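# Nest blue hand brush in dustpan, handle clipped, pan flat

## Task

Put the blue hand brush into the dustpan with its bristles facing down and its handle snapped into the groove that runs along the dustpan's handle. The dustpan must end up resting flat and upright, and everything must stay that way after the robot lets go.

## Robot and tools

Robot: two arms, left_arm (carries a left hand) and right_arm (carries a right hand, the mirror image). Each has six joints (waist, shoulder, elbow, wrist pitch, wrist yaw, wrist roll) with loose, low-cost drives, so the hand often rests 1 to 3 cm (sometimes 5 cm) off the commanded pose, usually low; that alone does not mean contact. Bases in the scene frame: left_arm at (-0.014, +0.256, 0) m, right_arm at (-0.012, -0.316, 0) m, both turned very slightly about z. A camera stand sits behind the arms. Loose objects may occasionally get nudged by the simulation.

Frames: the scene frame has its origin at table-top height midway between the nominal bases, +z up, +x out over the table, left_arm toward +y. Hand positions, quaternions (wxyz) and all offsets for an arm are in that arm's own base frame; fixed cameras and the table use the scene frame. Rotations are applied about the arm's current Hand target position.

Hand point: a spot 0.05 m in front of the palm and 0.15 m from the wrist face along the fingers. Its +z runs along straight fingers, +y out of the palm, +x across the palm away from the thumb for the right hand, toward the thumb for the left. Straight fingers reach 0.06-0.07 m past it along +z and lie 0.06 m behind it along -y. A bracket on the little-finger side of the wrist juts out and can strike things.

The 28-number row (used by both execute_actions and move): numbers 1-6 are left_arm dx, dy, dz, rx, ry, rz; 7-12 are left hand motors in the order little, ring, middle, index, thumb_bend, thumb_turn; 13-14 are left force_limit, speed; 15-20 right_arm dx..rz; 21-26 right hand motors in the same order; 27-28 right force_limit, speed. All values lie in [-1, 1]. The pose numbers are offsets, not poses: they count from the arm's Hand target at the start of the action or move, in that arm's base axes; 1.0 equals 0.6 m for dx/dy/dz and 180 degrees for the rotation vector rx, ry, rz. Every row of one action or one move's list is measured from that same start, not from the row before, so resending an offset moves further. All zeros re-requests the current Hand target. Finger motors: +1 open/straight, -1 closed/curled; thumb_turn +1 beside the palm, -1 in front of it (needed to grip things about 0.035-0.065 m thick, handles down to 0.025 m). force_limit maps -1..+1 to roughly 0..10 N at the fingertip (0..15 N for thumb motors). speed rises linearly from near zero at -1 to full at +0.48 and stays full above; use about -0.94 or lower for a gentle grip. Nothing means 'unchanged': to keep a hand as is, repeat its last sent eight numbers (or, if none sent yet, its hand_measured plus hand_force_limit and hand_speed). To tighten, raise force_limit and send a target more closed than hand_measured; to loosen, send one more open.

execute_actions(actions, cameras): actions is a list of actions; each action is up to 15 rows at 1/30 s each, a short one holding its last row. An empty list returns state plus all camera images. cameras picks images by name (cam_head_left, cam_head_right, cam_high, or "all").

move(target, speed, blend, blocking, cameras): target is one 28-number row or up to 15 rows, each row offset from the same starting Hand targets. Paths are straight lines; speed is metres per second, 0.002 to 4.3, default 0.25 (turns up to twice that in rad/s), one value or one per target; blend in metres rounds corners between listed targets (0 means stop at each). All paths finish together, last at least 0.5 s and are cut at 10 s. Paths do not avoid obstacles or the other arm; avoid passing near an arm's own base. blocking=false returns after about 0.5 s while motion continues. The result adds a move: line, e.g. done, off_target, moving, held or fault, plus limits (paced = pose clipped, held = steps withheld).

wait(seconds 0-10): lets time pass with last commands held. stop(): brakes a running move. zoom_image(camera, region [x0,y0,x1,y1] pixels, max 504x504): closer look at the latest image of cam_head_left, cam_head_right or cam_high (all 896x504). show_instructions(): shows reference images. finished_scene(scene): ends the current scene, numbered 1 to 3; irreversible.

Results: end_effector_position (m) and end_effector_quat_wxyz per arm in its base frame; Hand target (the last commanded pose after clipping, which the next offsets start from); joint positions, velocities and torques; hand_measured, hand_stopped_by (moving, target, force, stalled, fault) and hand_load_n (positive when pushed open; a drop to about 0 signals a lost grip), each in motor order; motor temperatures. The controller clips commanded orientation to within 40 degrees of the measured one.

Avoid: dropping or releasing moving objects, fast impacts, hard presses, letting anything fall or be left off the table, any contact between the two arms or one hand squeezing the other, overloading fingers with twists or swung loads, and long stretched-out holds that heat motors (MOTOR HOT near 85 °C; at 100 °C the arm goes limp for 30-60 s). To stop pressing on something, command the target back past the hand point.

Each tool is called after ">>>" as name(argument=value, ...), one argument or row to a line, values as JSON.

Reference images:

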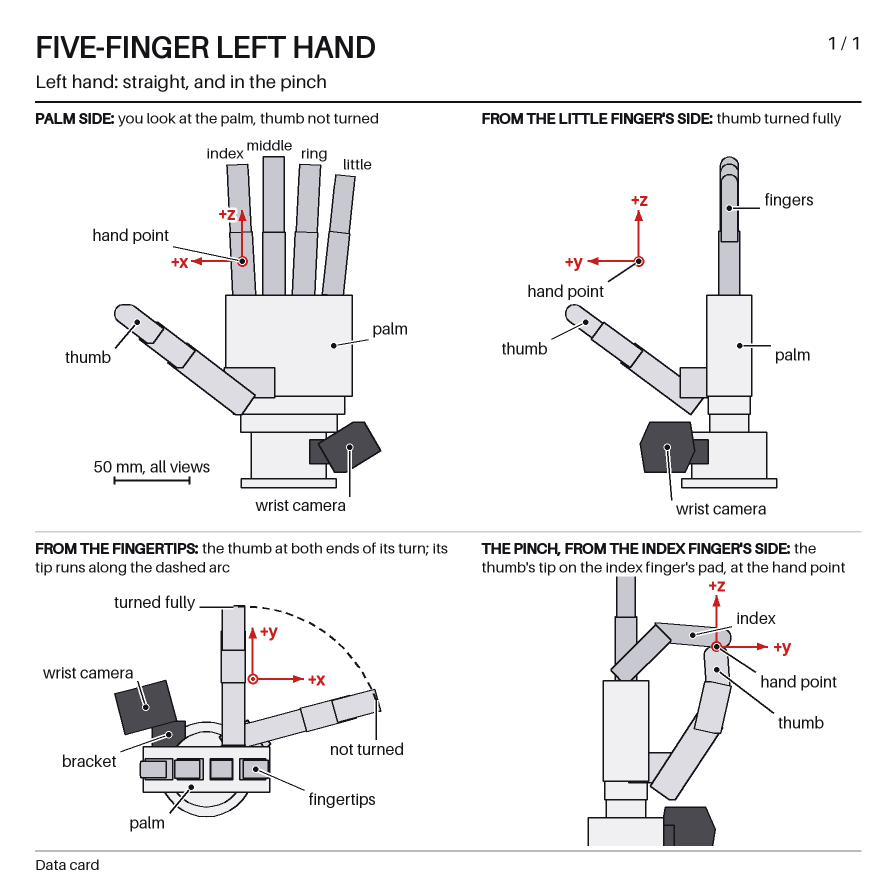

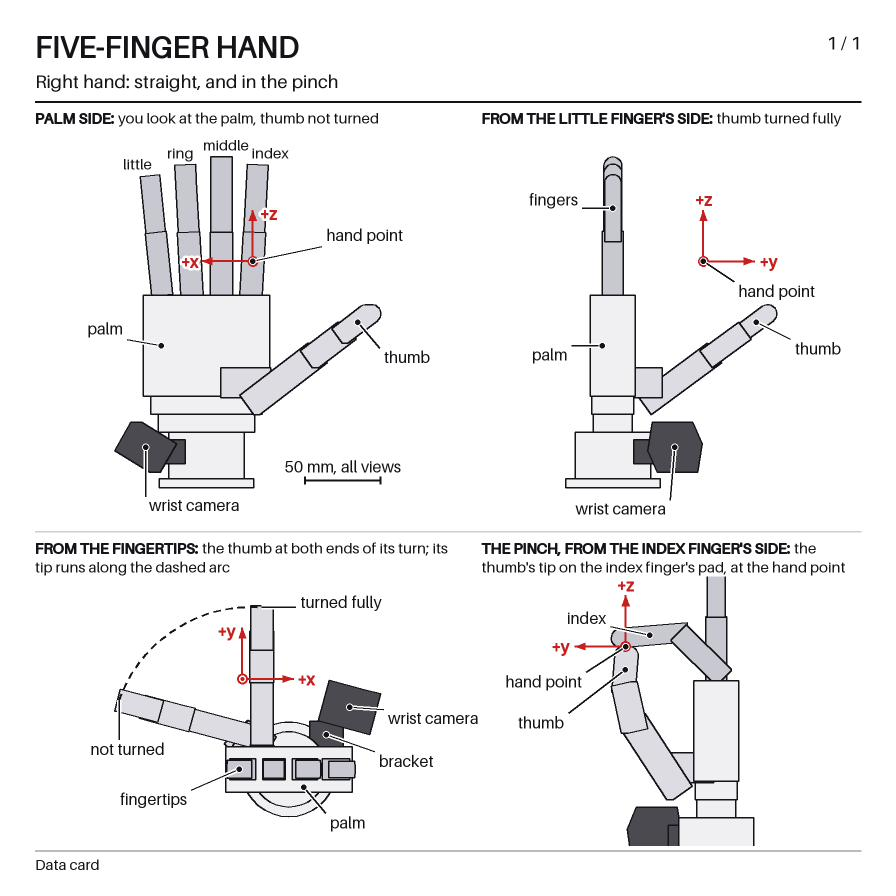

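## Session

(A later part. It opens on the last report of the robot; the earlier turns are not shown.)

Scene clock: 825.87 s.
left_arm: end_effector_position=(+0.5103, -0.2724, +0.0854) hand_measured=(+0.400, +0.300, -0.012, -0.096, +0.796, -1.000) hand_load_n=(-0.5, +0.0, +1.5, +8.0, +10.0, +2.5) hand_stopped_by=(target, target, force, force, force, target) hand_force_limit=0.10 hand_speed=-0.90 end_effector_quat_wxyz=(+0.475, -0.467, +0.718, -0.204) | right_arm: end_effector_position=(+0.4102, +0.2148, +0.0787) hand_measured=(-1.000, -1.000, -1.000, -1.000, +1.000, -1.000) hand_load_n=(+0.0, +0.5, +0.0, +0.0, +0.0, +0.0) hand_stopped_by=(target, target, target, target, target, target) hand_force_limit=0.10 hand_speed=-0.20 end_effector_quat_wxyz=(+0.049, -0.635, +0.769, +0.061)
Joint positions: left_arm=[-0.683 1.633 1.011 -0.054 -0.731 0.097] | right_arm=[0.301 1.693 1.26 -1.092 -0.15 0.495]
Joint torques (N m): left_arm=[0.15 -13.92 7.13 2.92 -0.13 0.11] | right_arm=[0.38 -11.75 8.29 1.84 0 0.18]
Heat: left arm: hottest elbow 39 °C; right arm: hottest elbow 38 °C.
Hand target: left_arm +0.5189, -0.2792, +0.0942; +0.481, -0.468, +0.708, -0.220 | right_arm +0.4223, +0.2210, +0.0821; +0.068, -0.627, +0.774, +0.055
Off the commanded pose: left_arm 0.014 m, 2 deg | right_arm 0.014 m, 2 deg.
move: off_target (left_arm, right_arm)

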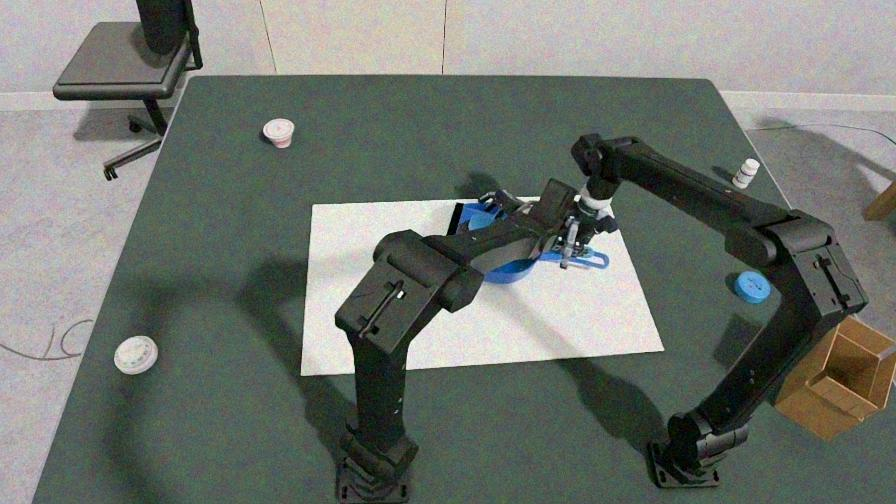

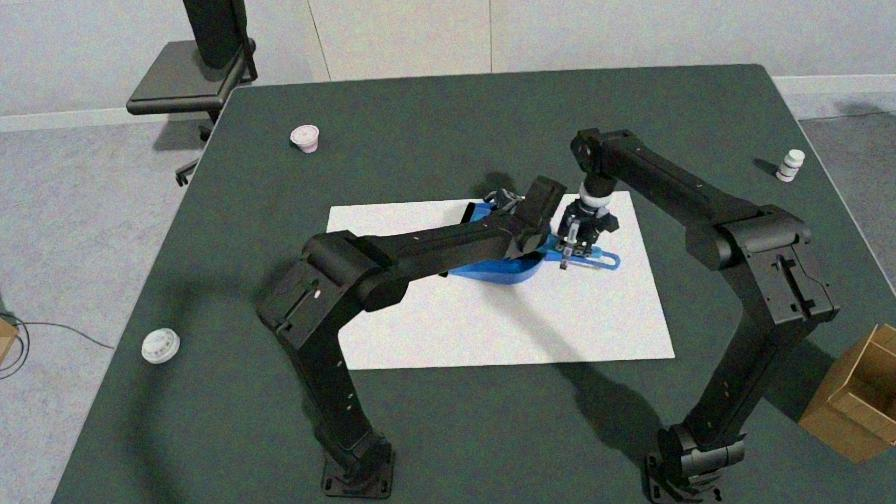

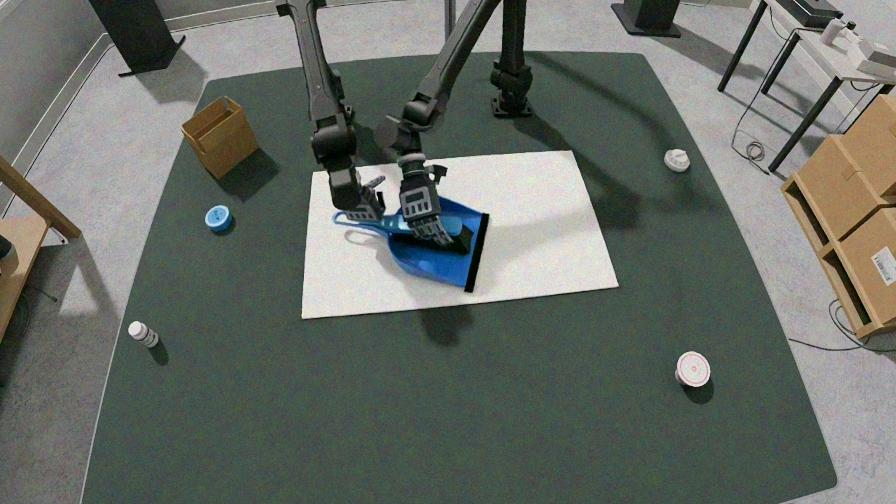

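>>> move(
  target=[0.0,0.0,-0.02,0,0,0,0.4,0.3,-0.5,-0.5,0.0,-1,0.1,-0.9,0.0,0.0,-0.035,0,0,0,-1,-1,-1,-1,1,-1,0.1,-0.2],
  speed=0.05,
  cameras=["cam_high","cam_head_left","cam_head_right"],
)

>>> zoom_image(
  camera="cam_high",
  region=[285, 125, 515, 305],
)

>>> zoom_image(
  camera="cam_head_right",
  region=[460, 120, 700, 290],
)

Scene clock: 829.33 s.
left_arm: end_effector_position=(+0.5103, -0.2768, +0.0803) hand_measured=(+0.400, +0.300, -0.012, -0.096, +0.796, -1.000) hand_load_n=(+0.0, +0.0, +0.0, +8.0, +9.0, -0.5) hand_stopped_by=(target, target, force, force, force, target) hand_force_limit=0.10 hand_speed=-0.90 end_effector_quat_wxyz=(+0.476, -0.465, +0.716, -0.210) | right_arm: end_effector_position=(+0.4120, +0.2137, +0.0661) hand_measured=(-1.000, -1.000, -1.000, -1.000, +1.000, -1.000) hand_load_n=(-0.5, +0.0, +0.0, +0.0, +0.0, +0.0) hand_stopped_by=(target, target, target, target, target, target) hand_force_limit=0.10 hand_speed=-0.20 end_effector_quat_wxyz=(+0.056, -0.628, +0.774, +0.058)
Joint positions: left_arm=[-0.689 1.644 1.002 -0.021 -0.731 0.099] | right_arm=[0.296 1.699 1.232 -1.044 -0.15 0.509]
Joint torques (N m): left_arm=[-0.15 -13.51 6.68 2.86 -0.13 0.1] | right_arm=[0.03 -10.64 8.16 2 0 0.19]
Heat: left arm: hottest elbow 39 °C; right arm: hottest elbow 38 °C.
Hand target: left_arm +0.5189, -0.2792, +0.0822; +0.481, -0.468, +0.708, -0.220 | right_arm +0.4223, +0.2210, +0.0611; +0.068, -0.627, +0.774, +0.055
Off the commanded pose: left_arm 0.009 m, 2 deg | right_arm 0.014 m, 1 deg.
move: off_target (right_arm)

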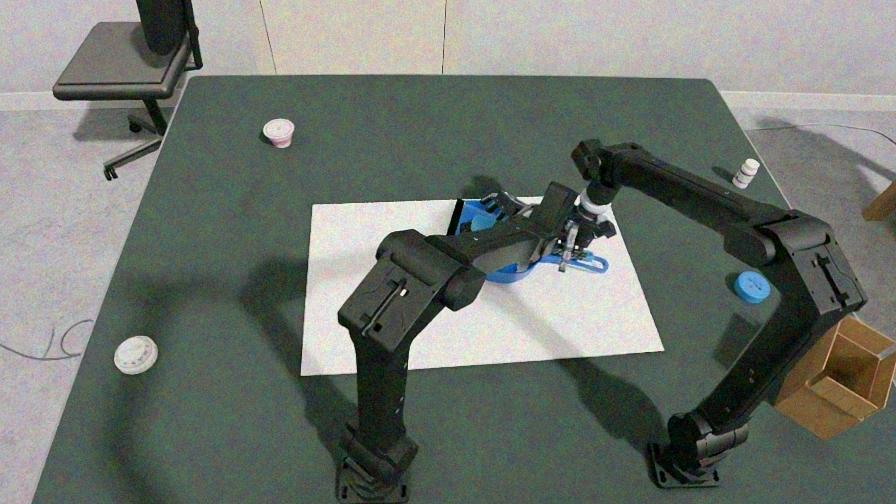

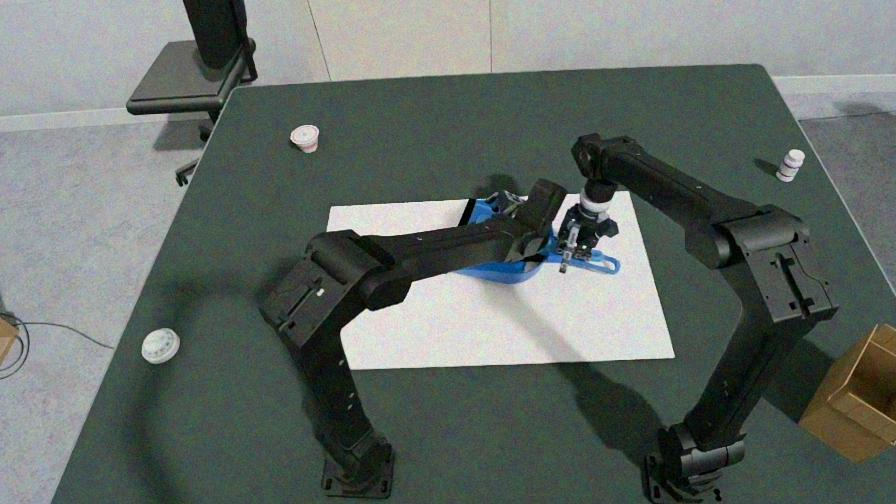

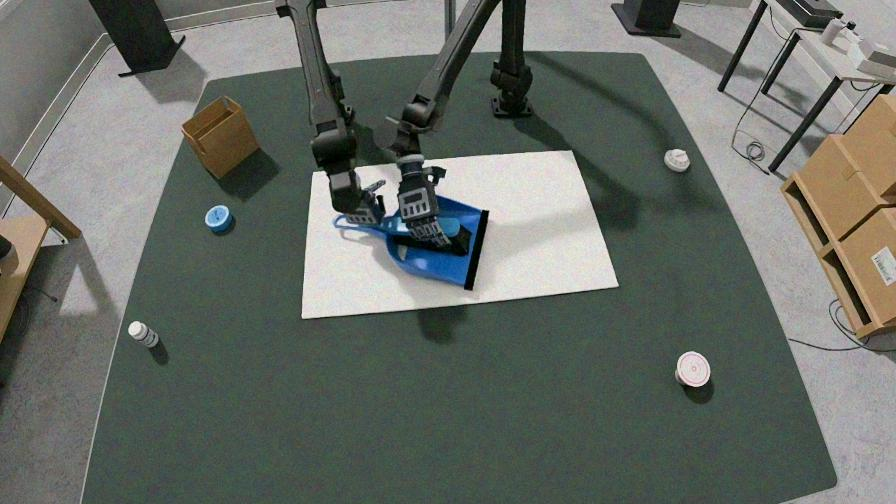

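Scaled by 2.191 from the camera's 896x504 image, which has a finer 1280x720 frame.

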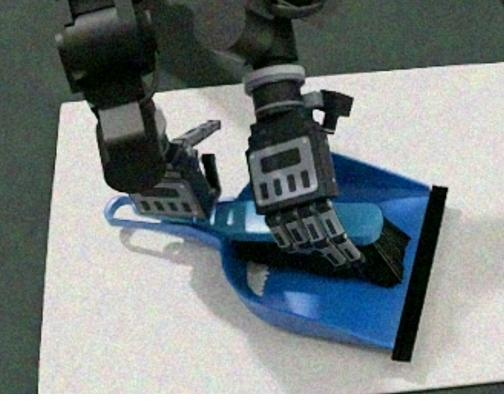

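Scaled by 2.100 from the camera's 896x504 image, which has a finer 1280x720 frame.

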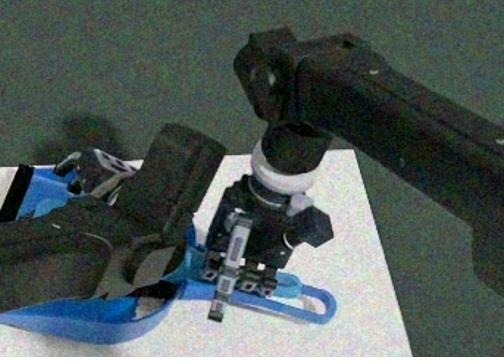

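>>> move(
  target=[0.0,0.0,-0.05,0,0,0,0.4,0.3,-0.5,-0.5,0.0,-1,0.1,-0.9,0.0,0.0,0.0,0,0,0,-1,-1,-1,-1,1,-1,0.1,-0.2],
  speed=0.05,
  cameras=["cam_high","cam_head_left","cam_head_right"],
)

>>> zoom_image(
  camera="cam_high",
  region=[285, 125, 515, 305],
)

>>> zoom_image(
  camera="cam_head_right",
  region=[460, 120, 700, 290],
)

Scene clock: 833.50 s.
left_arm: end_effector_position=(+0.5130, -0.2752, +0.0699) hand_measured=(+0.400, +0.300, -0.012, -0.096, +0.796, -1.000) hand_load_n=(+0.0, -0.5, +3.0, +4.5, +10.5, -9.0) hand_stopped_by=(target, target, force, force, force, target) hand_force_limit=0.10 hand_speed=-0.90 end_effector_quat_wxyz=(+0.486, -0.464, +0.709, -0.215) | right_arm: end_effector_position=(+0.4118, +0.2166, +0.0654) hand_measured=(-1.000, -1.000, -1.000, -1.000, +1.000, -1.000) hand_load_n=(-1.0, +0.0, +0.0, +0.0, +0.0, +0.0) hand_stopped_by=(target, target, target, target, target, target) hand_force_limit=0.10 hand_speed=-0.20 end_effector_quat_wxyz=(+0.057, -0.630, +0.772, +0.058)
Joint positions: left_arm=[-0.689 1.665 0.977 0.056 -0.745 0.114] | right_arm=[0.302 1.7 1.232 -1.04 -0.15 0.509]
Joint torques (N m): left_arm=[0.32 -10.7 6.08 3.06 -0.11 0.06] | right_arm=[0.5 -10.81 8.17 1.91 -0.02 0.18]
Heat: left arm: hottest elbow 39 °C; right arm: hottest elbow 37 °C.
Hand target: left_arm +0.5189, -0.2792, +0.0522; +0.481, -0.468, +0.708, -0.220 | right_arm +0.4223, +0.2210, +0.0611; +0.068, -0.627, +0.774, +0.055
Off the commanded pose: left_arm 0.019 m, 1 deg | right_arm 0.012 m, 1 deg.
move: off_target (left_arm, right_arm)

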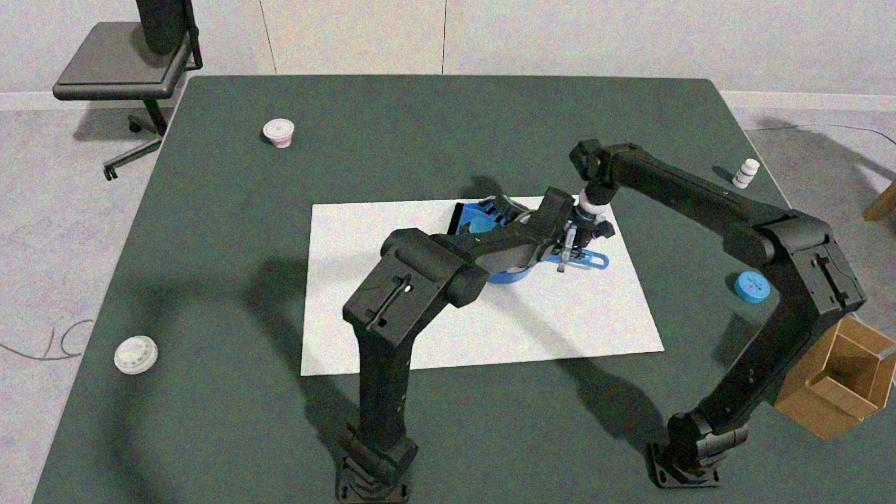

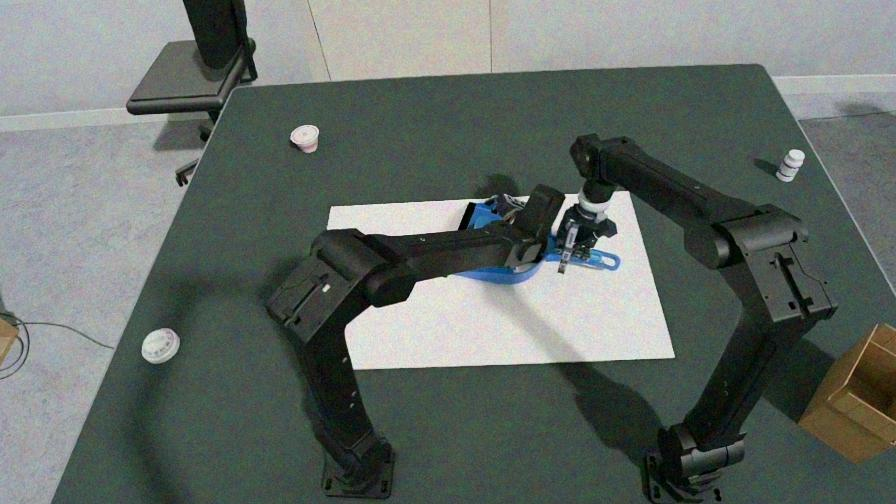

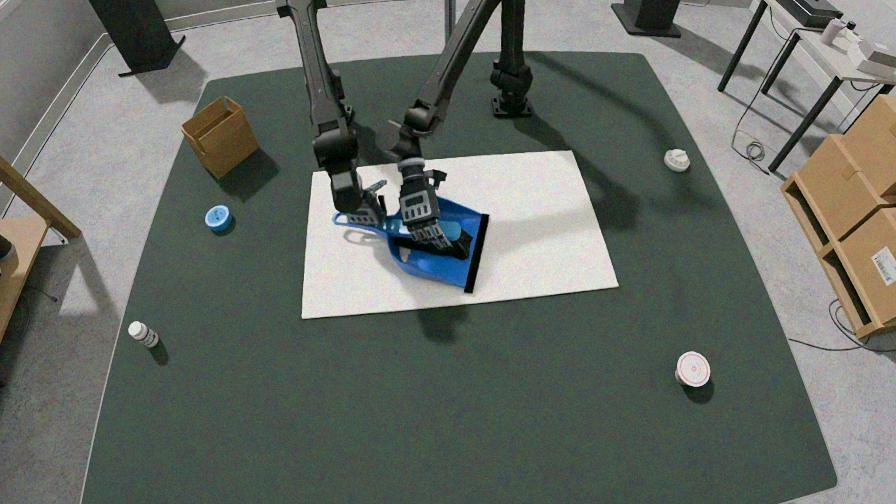

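Scaled by 2.191 from the camera's 896x504 image, which has a finer 1280x720 frame.

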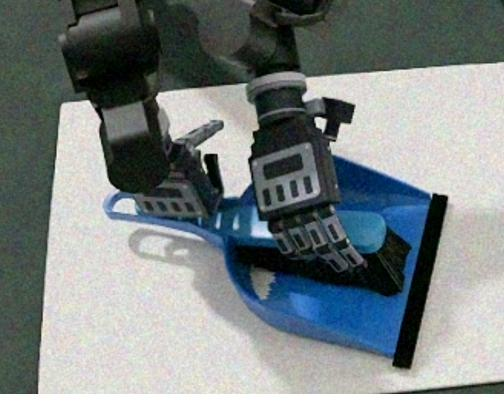

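Scaled by 2.100 from the camera's 896x504 image, which has a finer 1280x720 frame.

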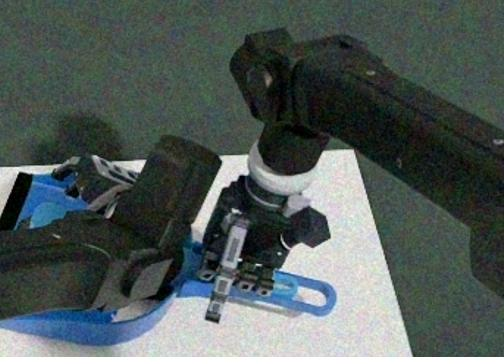

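>>> move(
  target=[0.0,0.0,0.0,0,0,0,0.4,0.3,-0.5,-0.5,0.0,-1,0.1,-0.9,0.0,0.0,-0.033,0,0,0,-1,-1,-1,-1,1,-1,0.1,-0.2],
  speed=0.05,
  cameras=["cam_high","cam_head_left","cam_head_right"],
)

>>> zoom_image(
  camera="cam_high",
  region=[285, 125, 515, 305],
)

>>> zoom_image(
  camera="cam_head_right",
  region=[460, 120, 700, 290],
)

Scene clock: 837.60 s.
left_arm: end_effector_position=(+0.5139, -0.2770, +0.0713) hand_measured=(+0.400, +0.300, -0.012, -0.096, +0.796, -1.000) hand_load_n=(+0.0, +0.0, +1.5, +5.0, +11.0, -10.0) hand_stopped_by=(target, target, force, force, force, target) hand_force_limit=0.10 hand_speed=-0.90 end_effector_quat_wxyz=(+0.487, -0.463, +0.707, -0.219) | right_arm: end_effector_position=(+0.4129, +0.2140, +0.0575) hand_measured=(-1.000, -1.000, -1.000, -1.000, +1.000, -1.000) hand_load_n=(-2.5, +0.0, +0.0, +0.0, +0.0, +0.0) hand_stopped_by=(target, target, target, target, target, target) hand_force_limit=0.10 hand_speed=-0.20 end_effector_quat_wxyz=(+0.061, -0.627, +0.774, +0.056)
Joint positions: left_arm=[-0.69 1.665 0.977 0.065 -0.745 0.116] | right_arm=[0.296 1.703 1.213 -1.009 -0.15 0.51]
Joint torques (N m): left_arm=[0.15 -10.7 6.06 2.71 -0.1 0.04] | right_arm=[0.26 -9.17 7.3 2.51 0 0.16]
Heat: left arm: hottest elbow 38 °C; right arm: hottest elbow 37 °C.
Hand target: left_arm +0.5189, -0.2792, +0.0522; +0.481, -0.468, +0.708, -0.220 | right_arm +0.4223, +0.2210, +0.0413; +0.068, -0.627, +0.774, +0.055
Off the commanded pose: left_arm 0.020 m, 1 deg | right_arm 0.020 m, 1 deg.
move: off_target (left_arm, right_arm)

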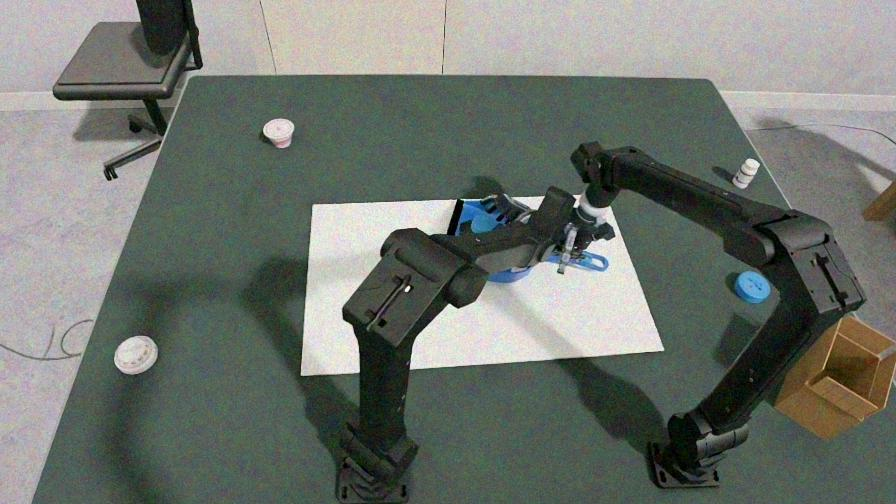

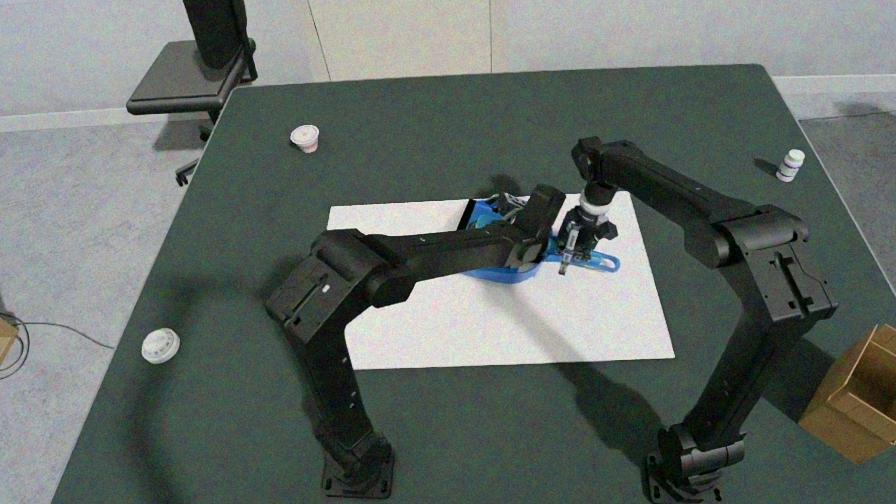

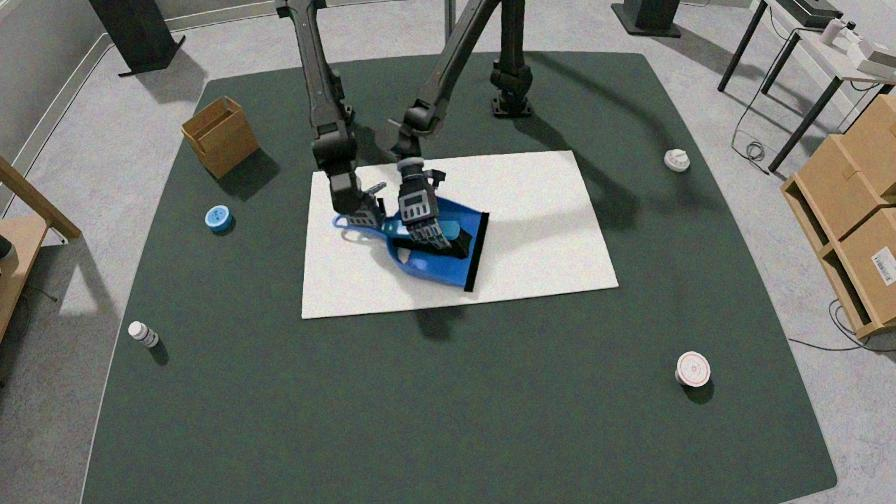

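Scaled by 2.191 from the camera's 896x504 image, which has a finer 1280x720 frame.

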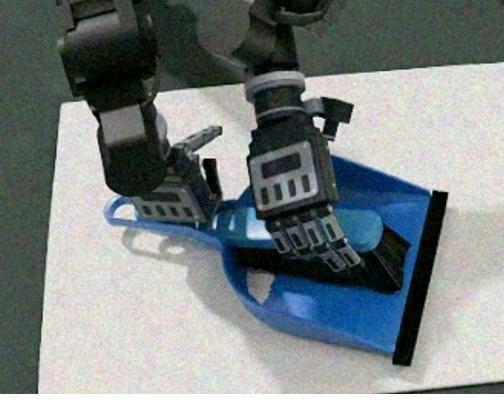

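Scaled by 2.100 from the camera's 896x504 image, which has a finer 1280x720 frame.

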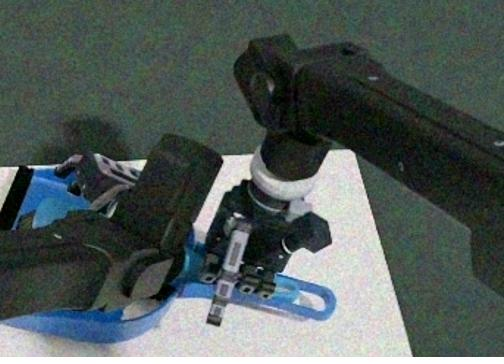

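>>> move(
  target=[0.0,0.0,0.04,0,0,0,0.4,0.3,-0.5,-0.5,0.0,-1,0.1,-0.9,0.0,0.0,0.025,0,0,0,-1,-1,-1,-1,1,-1,0.1,-0.2],
  speed=0.05,
  cameras=["cam_high","cam_head_left","cam_head_right"],
)

>>> zoom_image(
  camera="cam_high",
  region=[285, 125, 515, 305],
)

Scene clock: 842.10 s.
left_arm: end_effector_position=(+0.5119, -0.2770, +0.0721) hand_measured=(+0.400, +0.300, -0.012, -0.096, +0.796, -1.000) hand_load_n=(+0.0, +0.0, +1.0, +7.5, +9.5, -4.0) hand_stopped_by=(target, target, force, force, force, target) hand_force_limit=0.10 hand_speed=-0.90 end_effector_quat_wxyz=(+0.484, -0.462, +0.711, -0.218) | right_arm: end_effector_position=(+0.4129, +0.2140, +0.0575) hand_measured=(-1.000, -1.000, -1.000, -1.000, +1.000, -1.000) hand_load_n=(-1.5, +0.0, +0.0, +0.0, +0.0, +0.0) hand_stopped_by=(target, target, target, target, target, target) hand_force_limit=0.10 hand_speed=-0.20 end_effector_quat_wxyz=(+0.061, -0.627, +0.774, +0.056)
Joint positions: left_arm=[-0.69 1.659 0.977 0.052 -0.737 0.116] | right_arm=[0.296 1.703 1.213 -1.009 -0.15 0.51]
Joint torques (N m): left_arm=[0.26 -13.98 7.99 0.75 -0.1 0.05] | right_arm=[0.38 -10.29 9.09 1.2 0 0.16]
Heat: left arm: hottest elbow 38 °C; right arm: hottest elbow 37 °C.
Hand target: left_arm +0.5189, -0.2792, +0.0762; +0.481, -0.468, +0.708, -0.220 | right_arm +0.4223, +0.2210, +0.0563; +0.068, -0.627, +0.774, +0.055
Off the commanded pose: left_arm 0.008 m, 1 deg | right_arm 0.012 m, 1 deg.
move: off_target (right_arm)

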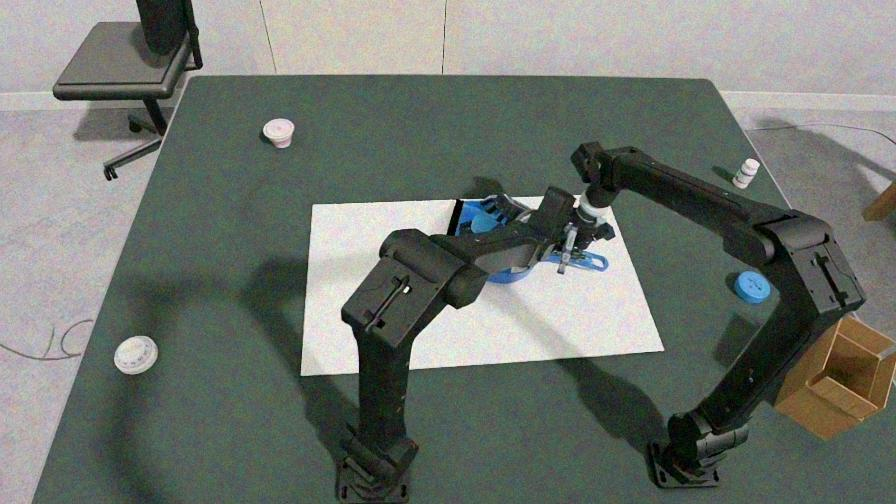

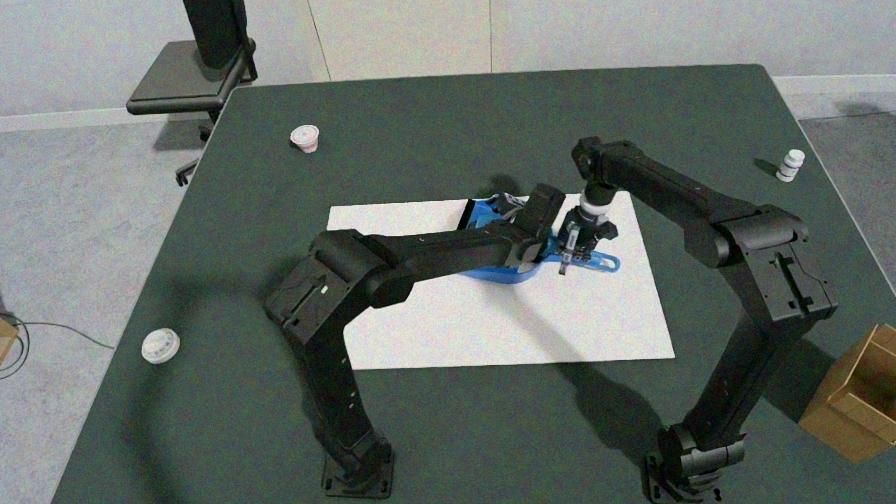

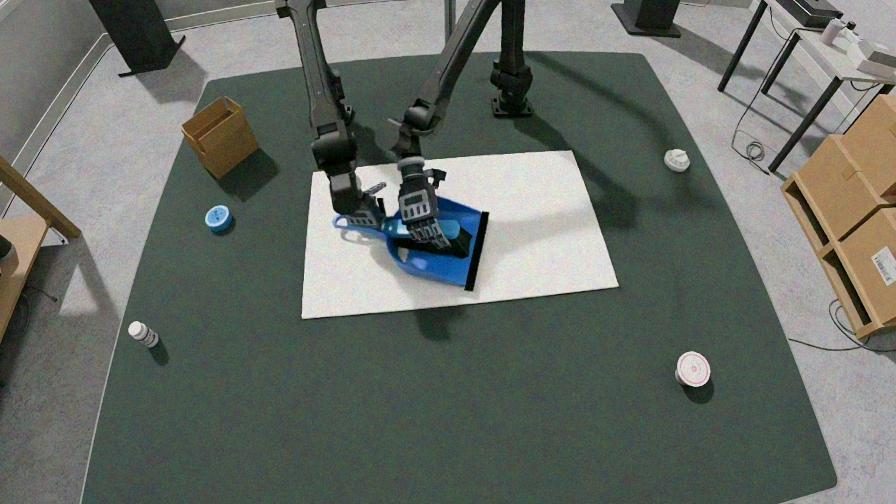

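Scaled by 2.191 from the camera's 896x504 image, which has a finer 1280x720 frame.

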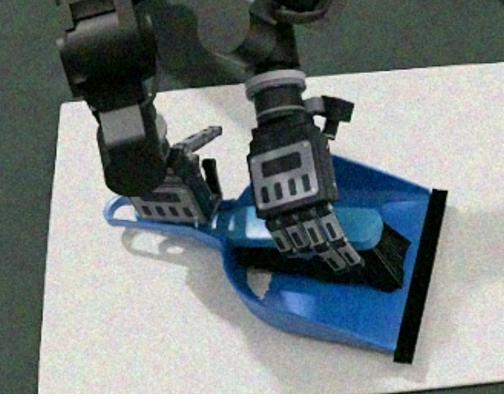

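>>> execute_actions(
  actions=[
    [[0,0,0,0,0,0,0.4,0.3,0.3,0.3,1,-1,0.1,-0.8,0,0,0,0,0,0,-1,-1,-1,-1,1,-1,0.1,-0.2]],
  ],
  cameras=[],
)

>>> wait(
  seconds=1.5,
  cameras=["cam_high"],
)

>>> zoom_image(
  camera="cam_high",
  region=[285, 125, 515, 305],
)

Scene clock: 845.60 s.
left_arm: end_effector_position=(+0.5108, -0.2758, +0.0689) hand_measured=(+0.400, +0.300, +0.300, +0.300, +1.000, -1.000) hand_load_n=(+0.0, +0.0, +0.0, +0.0, +0.0, +0.0) hand_stopped_by=(target, target, target, target, target, target) hand_force_limit=0.10 hand_speed=-0.80 end_effector_quat_wxyz=(+0.479, -0.465, +0.712, -0.216) | right_arm: end_effector_position=(+0.4134, +0.2120, +0.0549) hand_measured=(-1.000, -1.000, -1.000, -1.000, +1.000, -1.000) hand_load_n=(-0.5, +0.5, +0.0, +0.0, +0.0, +0.0) hand_stopped_by=(target, target, target, target, target, target) hand_force_limit=0.10 hand_speed=-0.20 end_effector_quat_wxyz=(+0.058, -0.626, +0.776, +0.057)
Joint positions: left_arm=[-0.687 1.661 0.977 0.039 -0.731 0.104] | right_arm=[0.292 1.709 1.213 -1.009 -0.15 0.51]
Joint torques (N m): left_arm=[0.03 -13.98 8.01 1.18 -0.12 0.05] | right_arm=[0.09 -10.75 9.05 1.32 0 0.17]
Heat: left arm: hottest elbow 38 °C; right arm: hottest elbow 37 °C.
Hand target: left_arm +0.5189, -0.2792, +0.0762; +0.481, -0.468, +0.708, -0.220 | right_arm +0.4223, +0.2210, +0.0563; +0.068, -0.627, +0.774, +0.055
Off the commanded pose: left_arm 0.011 m, 1 deg | right_arm 0.013 m, 1 deg.
Step readings (end_effector_position of left_arm | right_arm):
0: (+0.5119, -0.2770, +0.0721) | (+0.4129, +0.2140, +0.0575)
1: (+0.5119, -0.2770, +0.0721) | (+0.4129, +0.2140, +0.0575)
2: (+0.5119, -0.2770, +0.0721) | (+0.4129, +0.2140, +0.0575)
4: (+0.5115, -0.2780, +0.0714) | (+0.4132, +0.2134, +0.0575)
8: (+0.5102, -0.2775, +0.0691) | (+0.4136, +0.2121, +0.0562)
15: (+0.5102, -0.2775, +0.0691) | (+0.4134, +0.2120, +0.0549)
No camera images: "cameras" was empty.

Scene clock: 847.10 s.
left_arm: end_effector_position=(+0.5133, -0.2711, +0.0689) hand_measured=(+0.400, +0.300, +0.300, +0.300, +1.000, -1.000) hand_load_n=(+0.0, +0.0, +0.0, +0.0, +0.0, +0.0) hand_stopped_by=(target, target, target, target, target, target) hand_force_limit=0.10 hand_speed=-0.80 end_effector_quat_wxyz=(+0.480, -0.469, +0.710, -0.214) | right_arm: end_effector_position=(+0.4134, +0.2120, +0.0549) hand_measured=(-1.000, -1.000, -1.000, -1.000, +1.000, -1.000) hand_load_n=(-1.0, +0.0, +0.0, +0.0, +0.0, +0.0) hand_stopped_by=(target, target, target, target, target, target) hand_force_limit=0.10 hand_speed=-0.20 end_effector_quat_wxyz=(+0.058, -0.626, +0.776, +0.057)
Joint positions: left_arm=[-0.678 1.661 0.977 0.039 -0.731 0.104] | right_arm=[0.292 1.709 1.213 -1.009 -0.15 0.51]
Joint torques (N m): left_arm=[-0.26 -13.92 8.02 1.2 -0.12 0.05] | right_arm=[0.5 -11.34 9.05 1.21 0 0.18]
Heat: left arm: hottest elbow 38 °C; right arm: hottest elbow 37 °C.
Hand target: left_arm +0.5189, -0.2792, +0.0762; +0.481, -0.468, +0.708, -0.220 | right_arm +0.4223, +0.2210, +0.0563; +0.068, -0.627, +0.774, +0.055
Off the commanded pose: left_arm 0.012 m, 1 deg | right_arm 0.013 m, 1 deg.
wait: 1.50 s; at rest by 0.17 s
Images, in order (width x height): cam_high 896x504.

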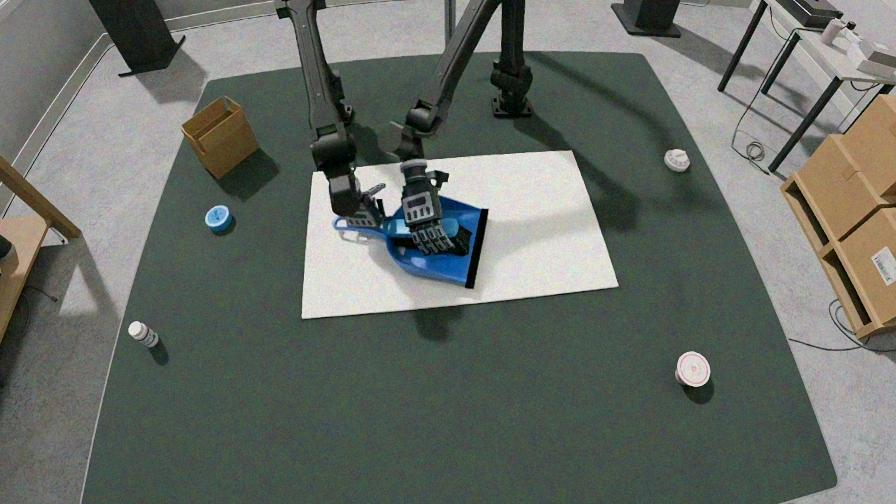

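Scaled by 2.191 from the camera's 896x504 image, which has a finer 1280x720 frame.

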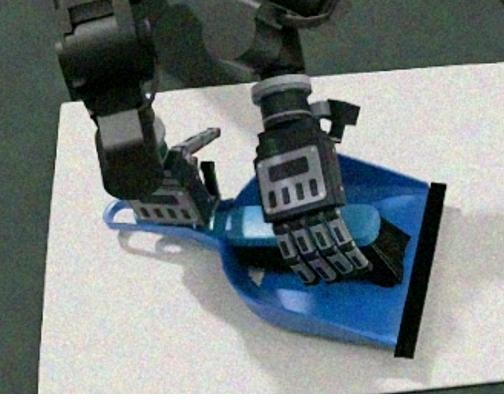

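>>> move(
  target=[0,0,0.18,0,0,0,0.4,0.3,0.3,0.3,1,-1,0.1,-0.8,0,0,0,0,0,0,-1,-1,-1,-1,1,-1,0.1,-0.2],
  speed=0.1,
  cameras=["all"],
)

>>> zoom_image(
  camera="cam_high",
  region=[285, 125, 515, 305],
)

>>> zoom_image(
  camera="cam_head_right",
  region=[420, 160, 640, 300],
)

Scene clock: 853.43 s.
left_arm: end_effector_position=(+0.5073, -0.2662, +0.1498) hand_measured=(+0.400, +0.300, +0.300, +0.300, +1.000, -1.000) hand_load_n=(+0.0, +0.0, +0.0, +0.0, +0.0, +0.0) hand_stopped_by=(target, target, target, target, target, target) hand_force_limit=0.10 hand_speed=-0.80 end_effector_quat_wxyz=(+0.474, -0.465, +0.722, -0.194) | right_arm: end_effector_position=(+0.4134, +0.2120, +0.0549) hand_measured=(-1.000, -1.000, -1.000, -1.000, +1.000, -1.000) hand_load_n=(-0.5, +0.0, +0.0, +0.0, +0.0, +0.0) hand_stopped_by=(target, target, target, target, target, target) hand_force_limit=0.10 hand_speed=-0.20 end_effector_quat_wxyz=(+0.058, -0.626, +0.776, +0.057)
Joint positions: left_arm=[-0.678 1.535 1.094 -0.252 -0.731 0.104] | right_arm=[0.292 1.709 1.213 -1.009 -0.15 0.51]
Joint torques (N m): left_arm=[0.26 -15.27 11.04 1.13 -0.15 0.05] | right_arm=[0.26 -11.05 8.98 1.14 -0.03 0.17]
Heat: left arm: hottest elbow 38 °C; right arm: hottest elbow 37 °C.
Hand target: left_arm +0.5189, -0.2792, +0.1842; +0.481, -0.468, +0.708, -0.220 | right_arm +0.4223, +0.2210, +0.0563; +0.068, -0.627, +0.774, +0.055
Off the commanded pose: left_arm 0.039 m, 4 deg | right_arm 0.013 m, 1 deg.
move: off_target (left_arm, right_arm)

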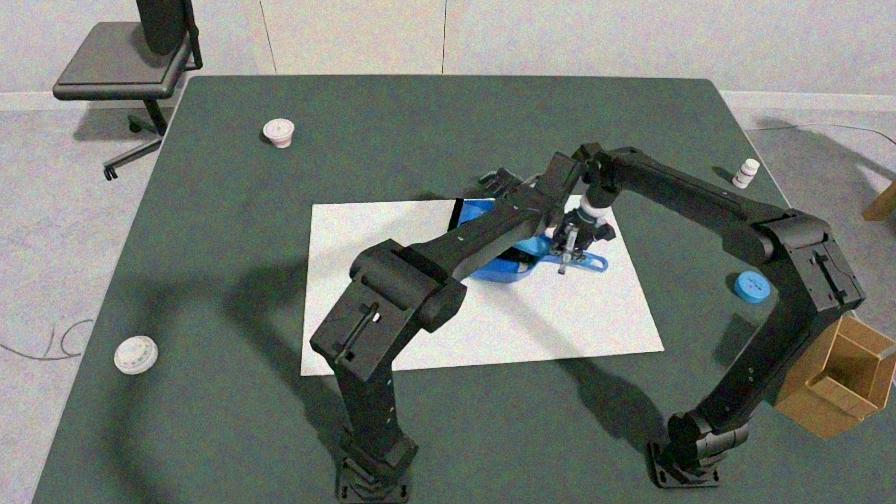

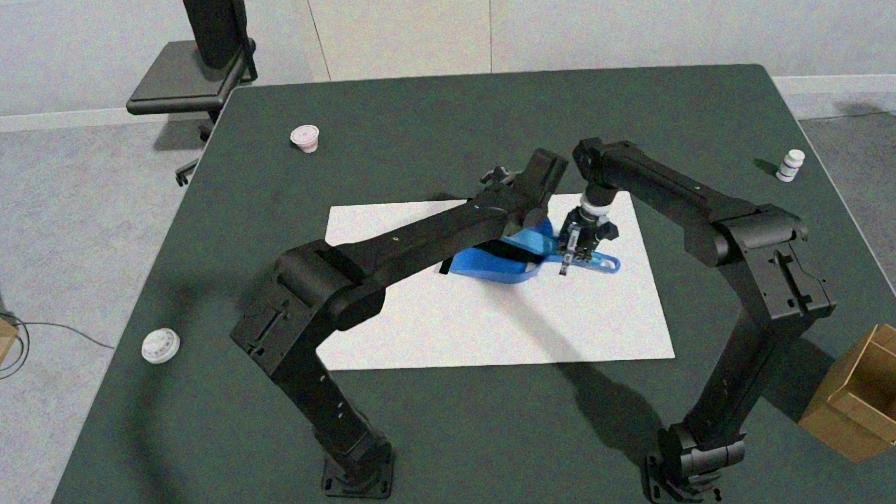

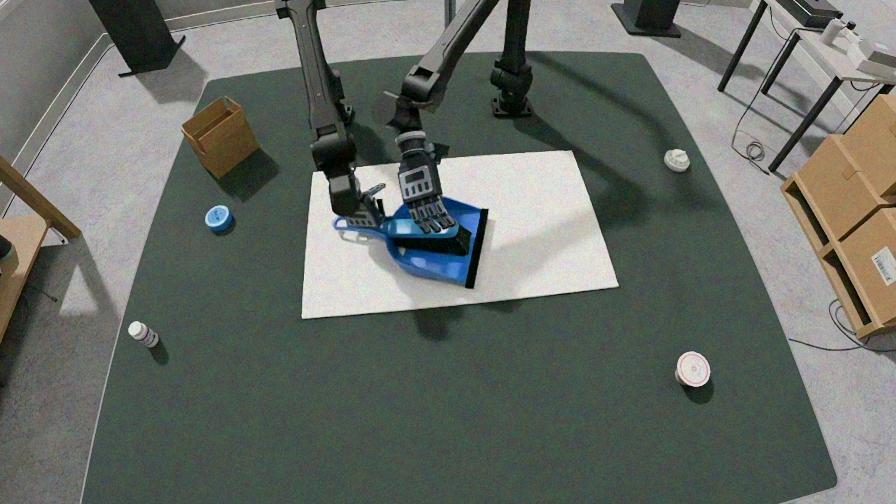

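Scaled by 2.191 from the camera's 896x504 image, which has a finer 1280x720 frame.

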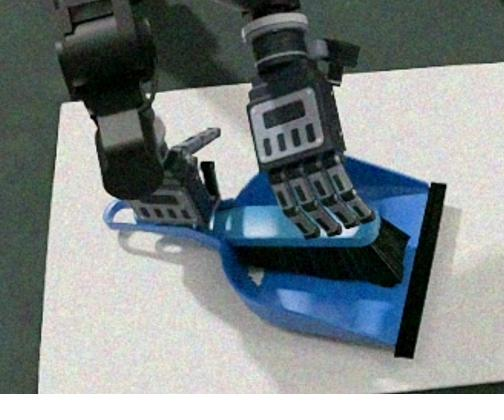

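Scaled by 2.291 from the camera's 896x504 image, which has a finer 1280x720 frame.

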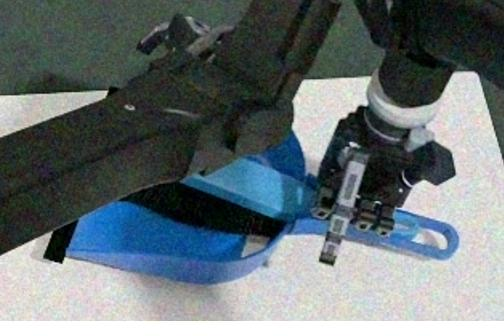

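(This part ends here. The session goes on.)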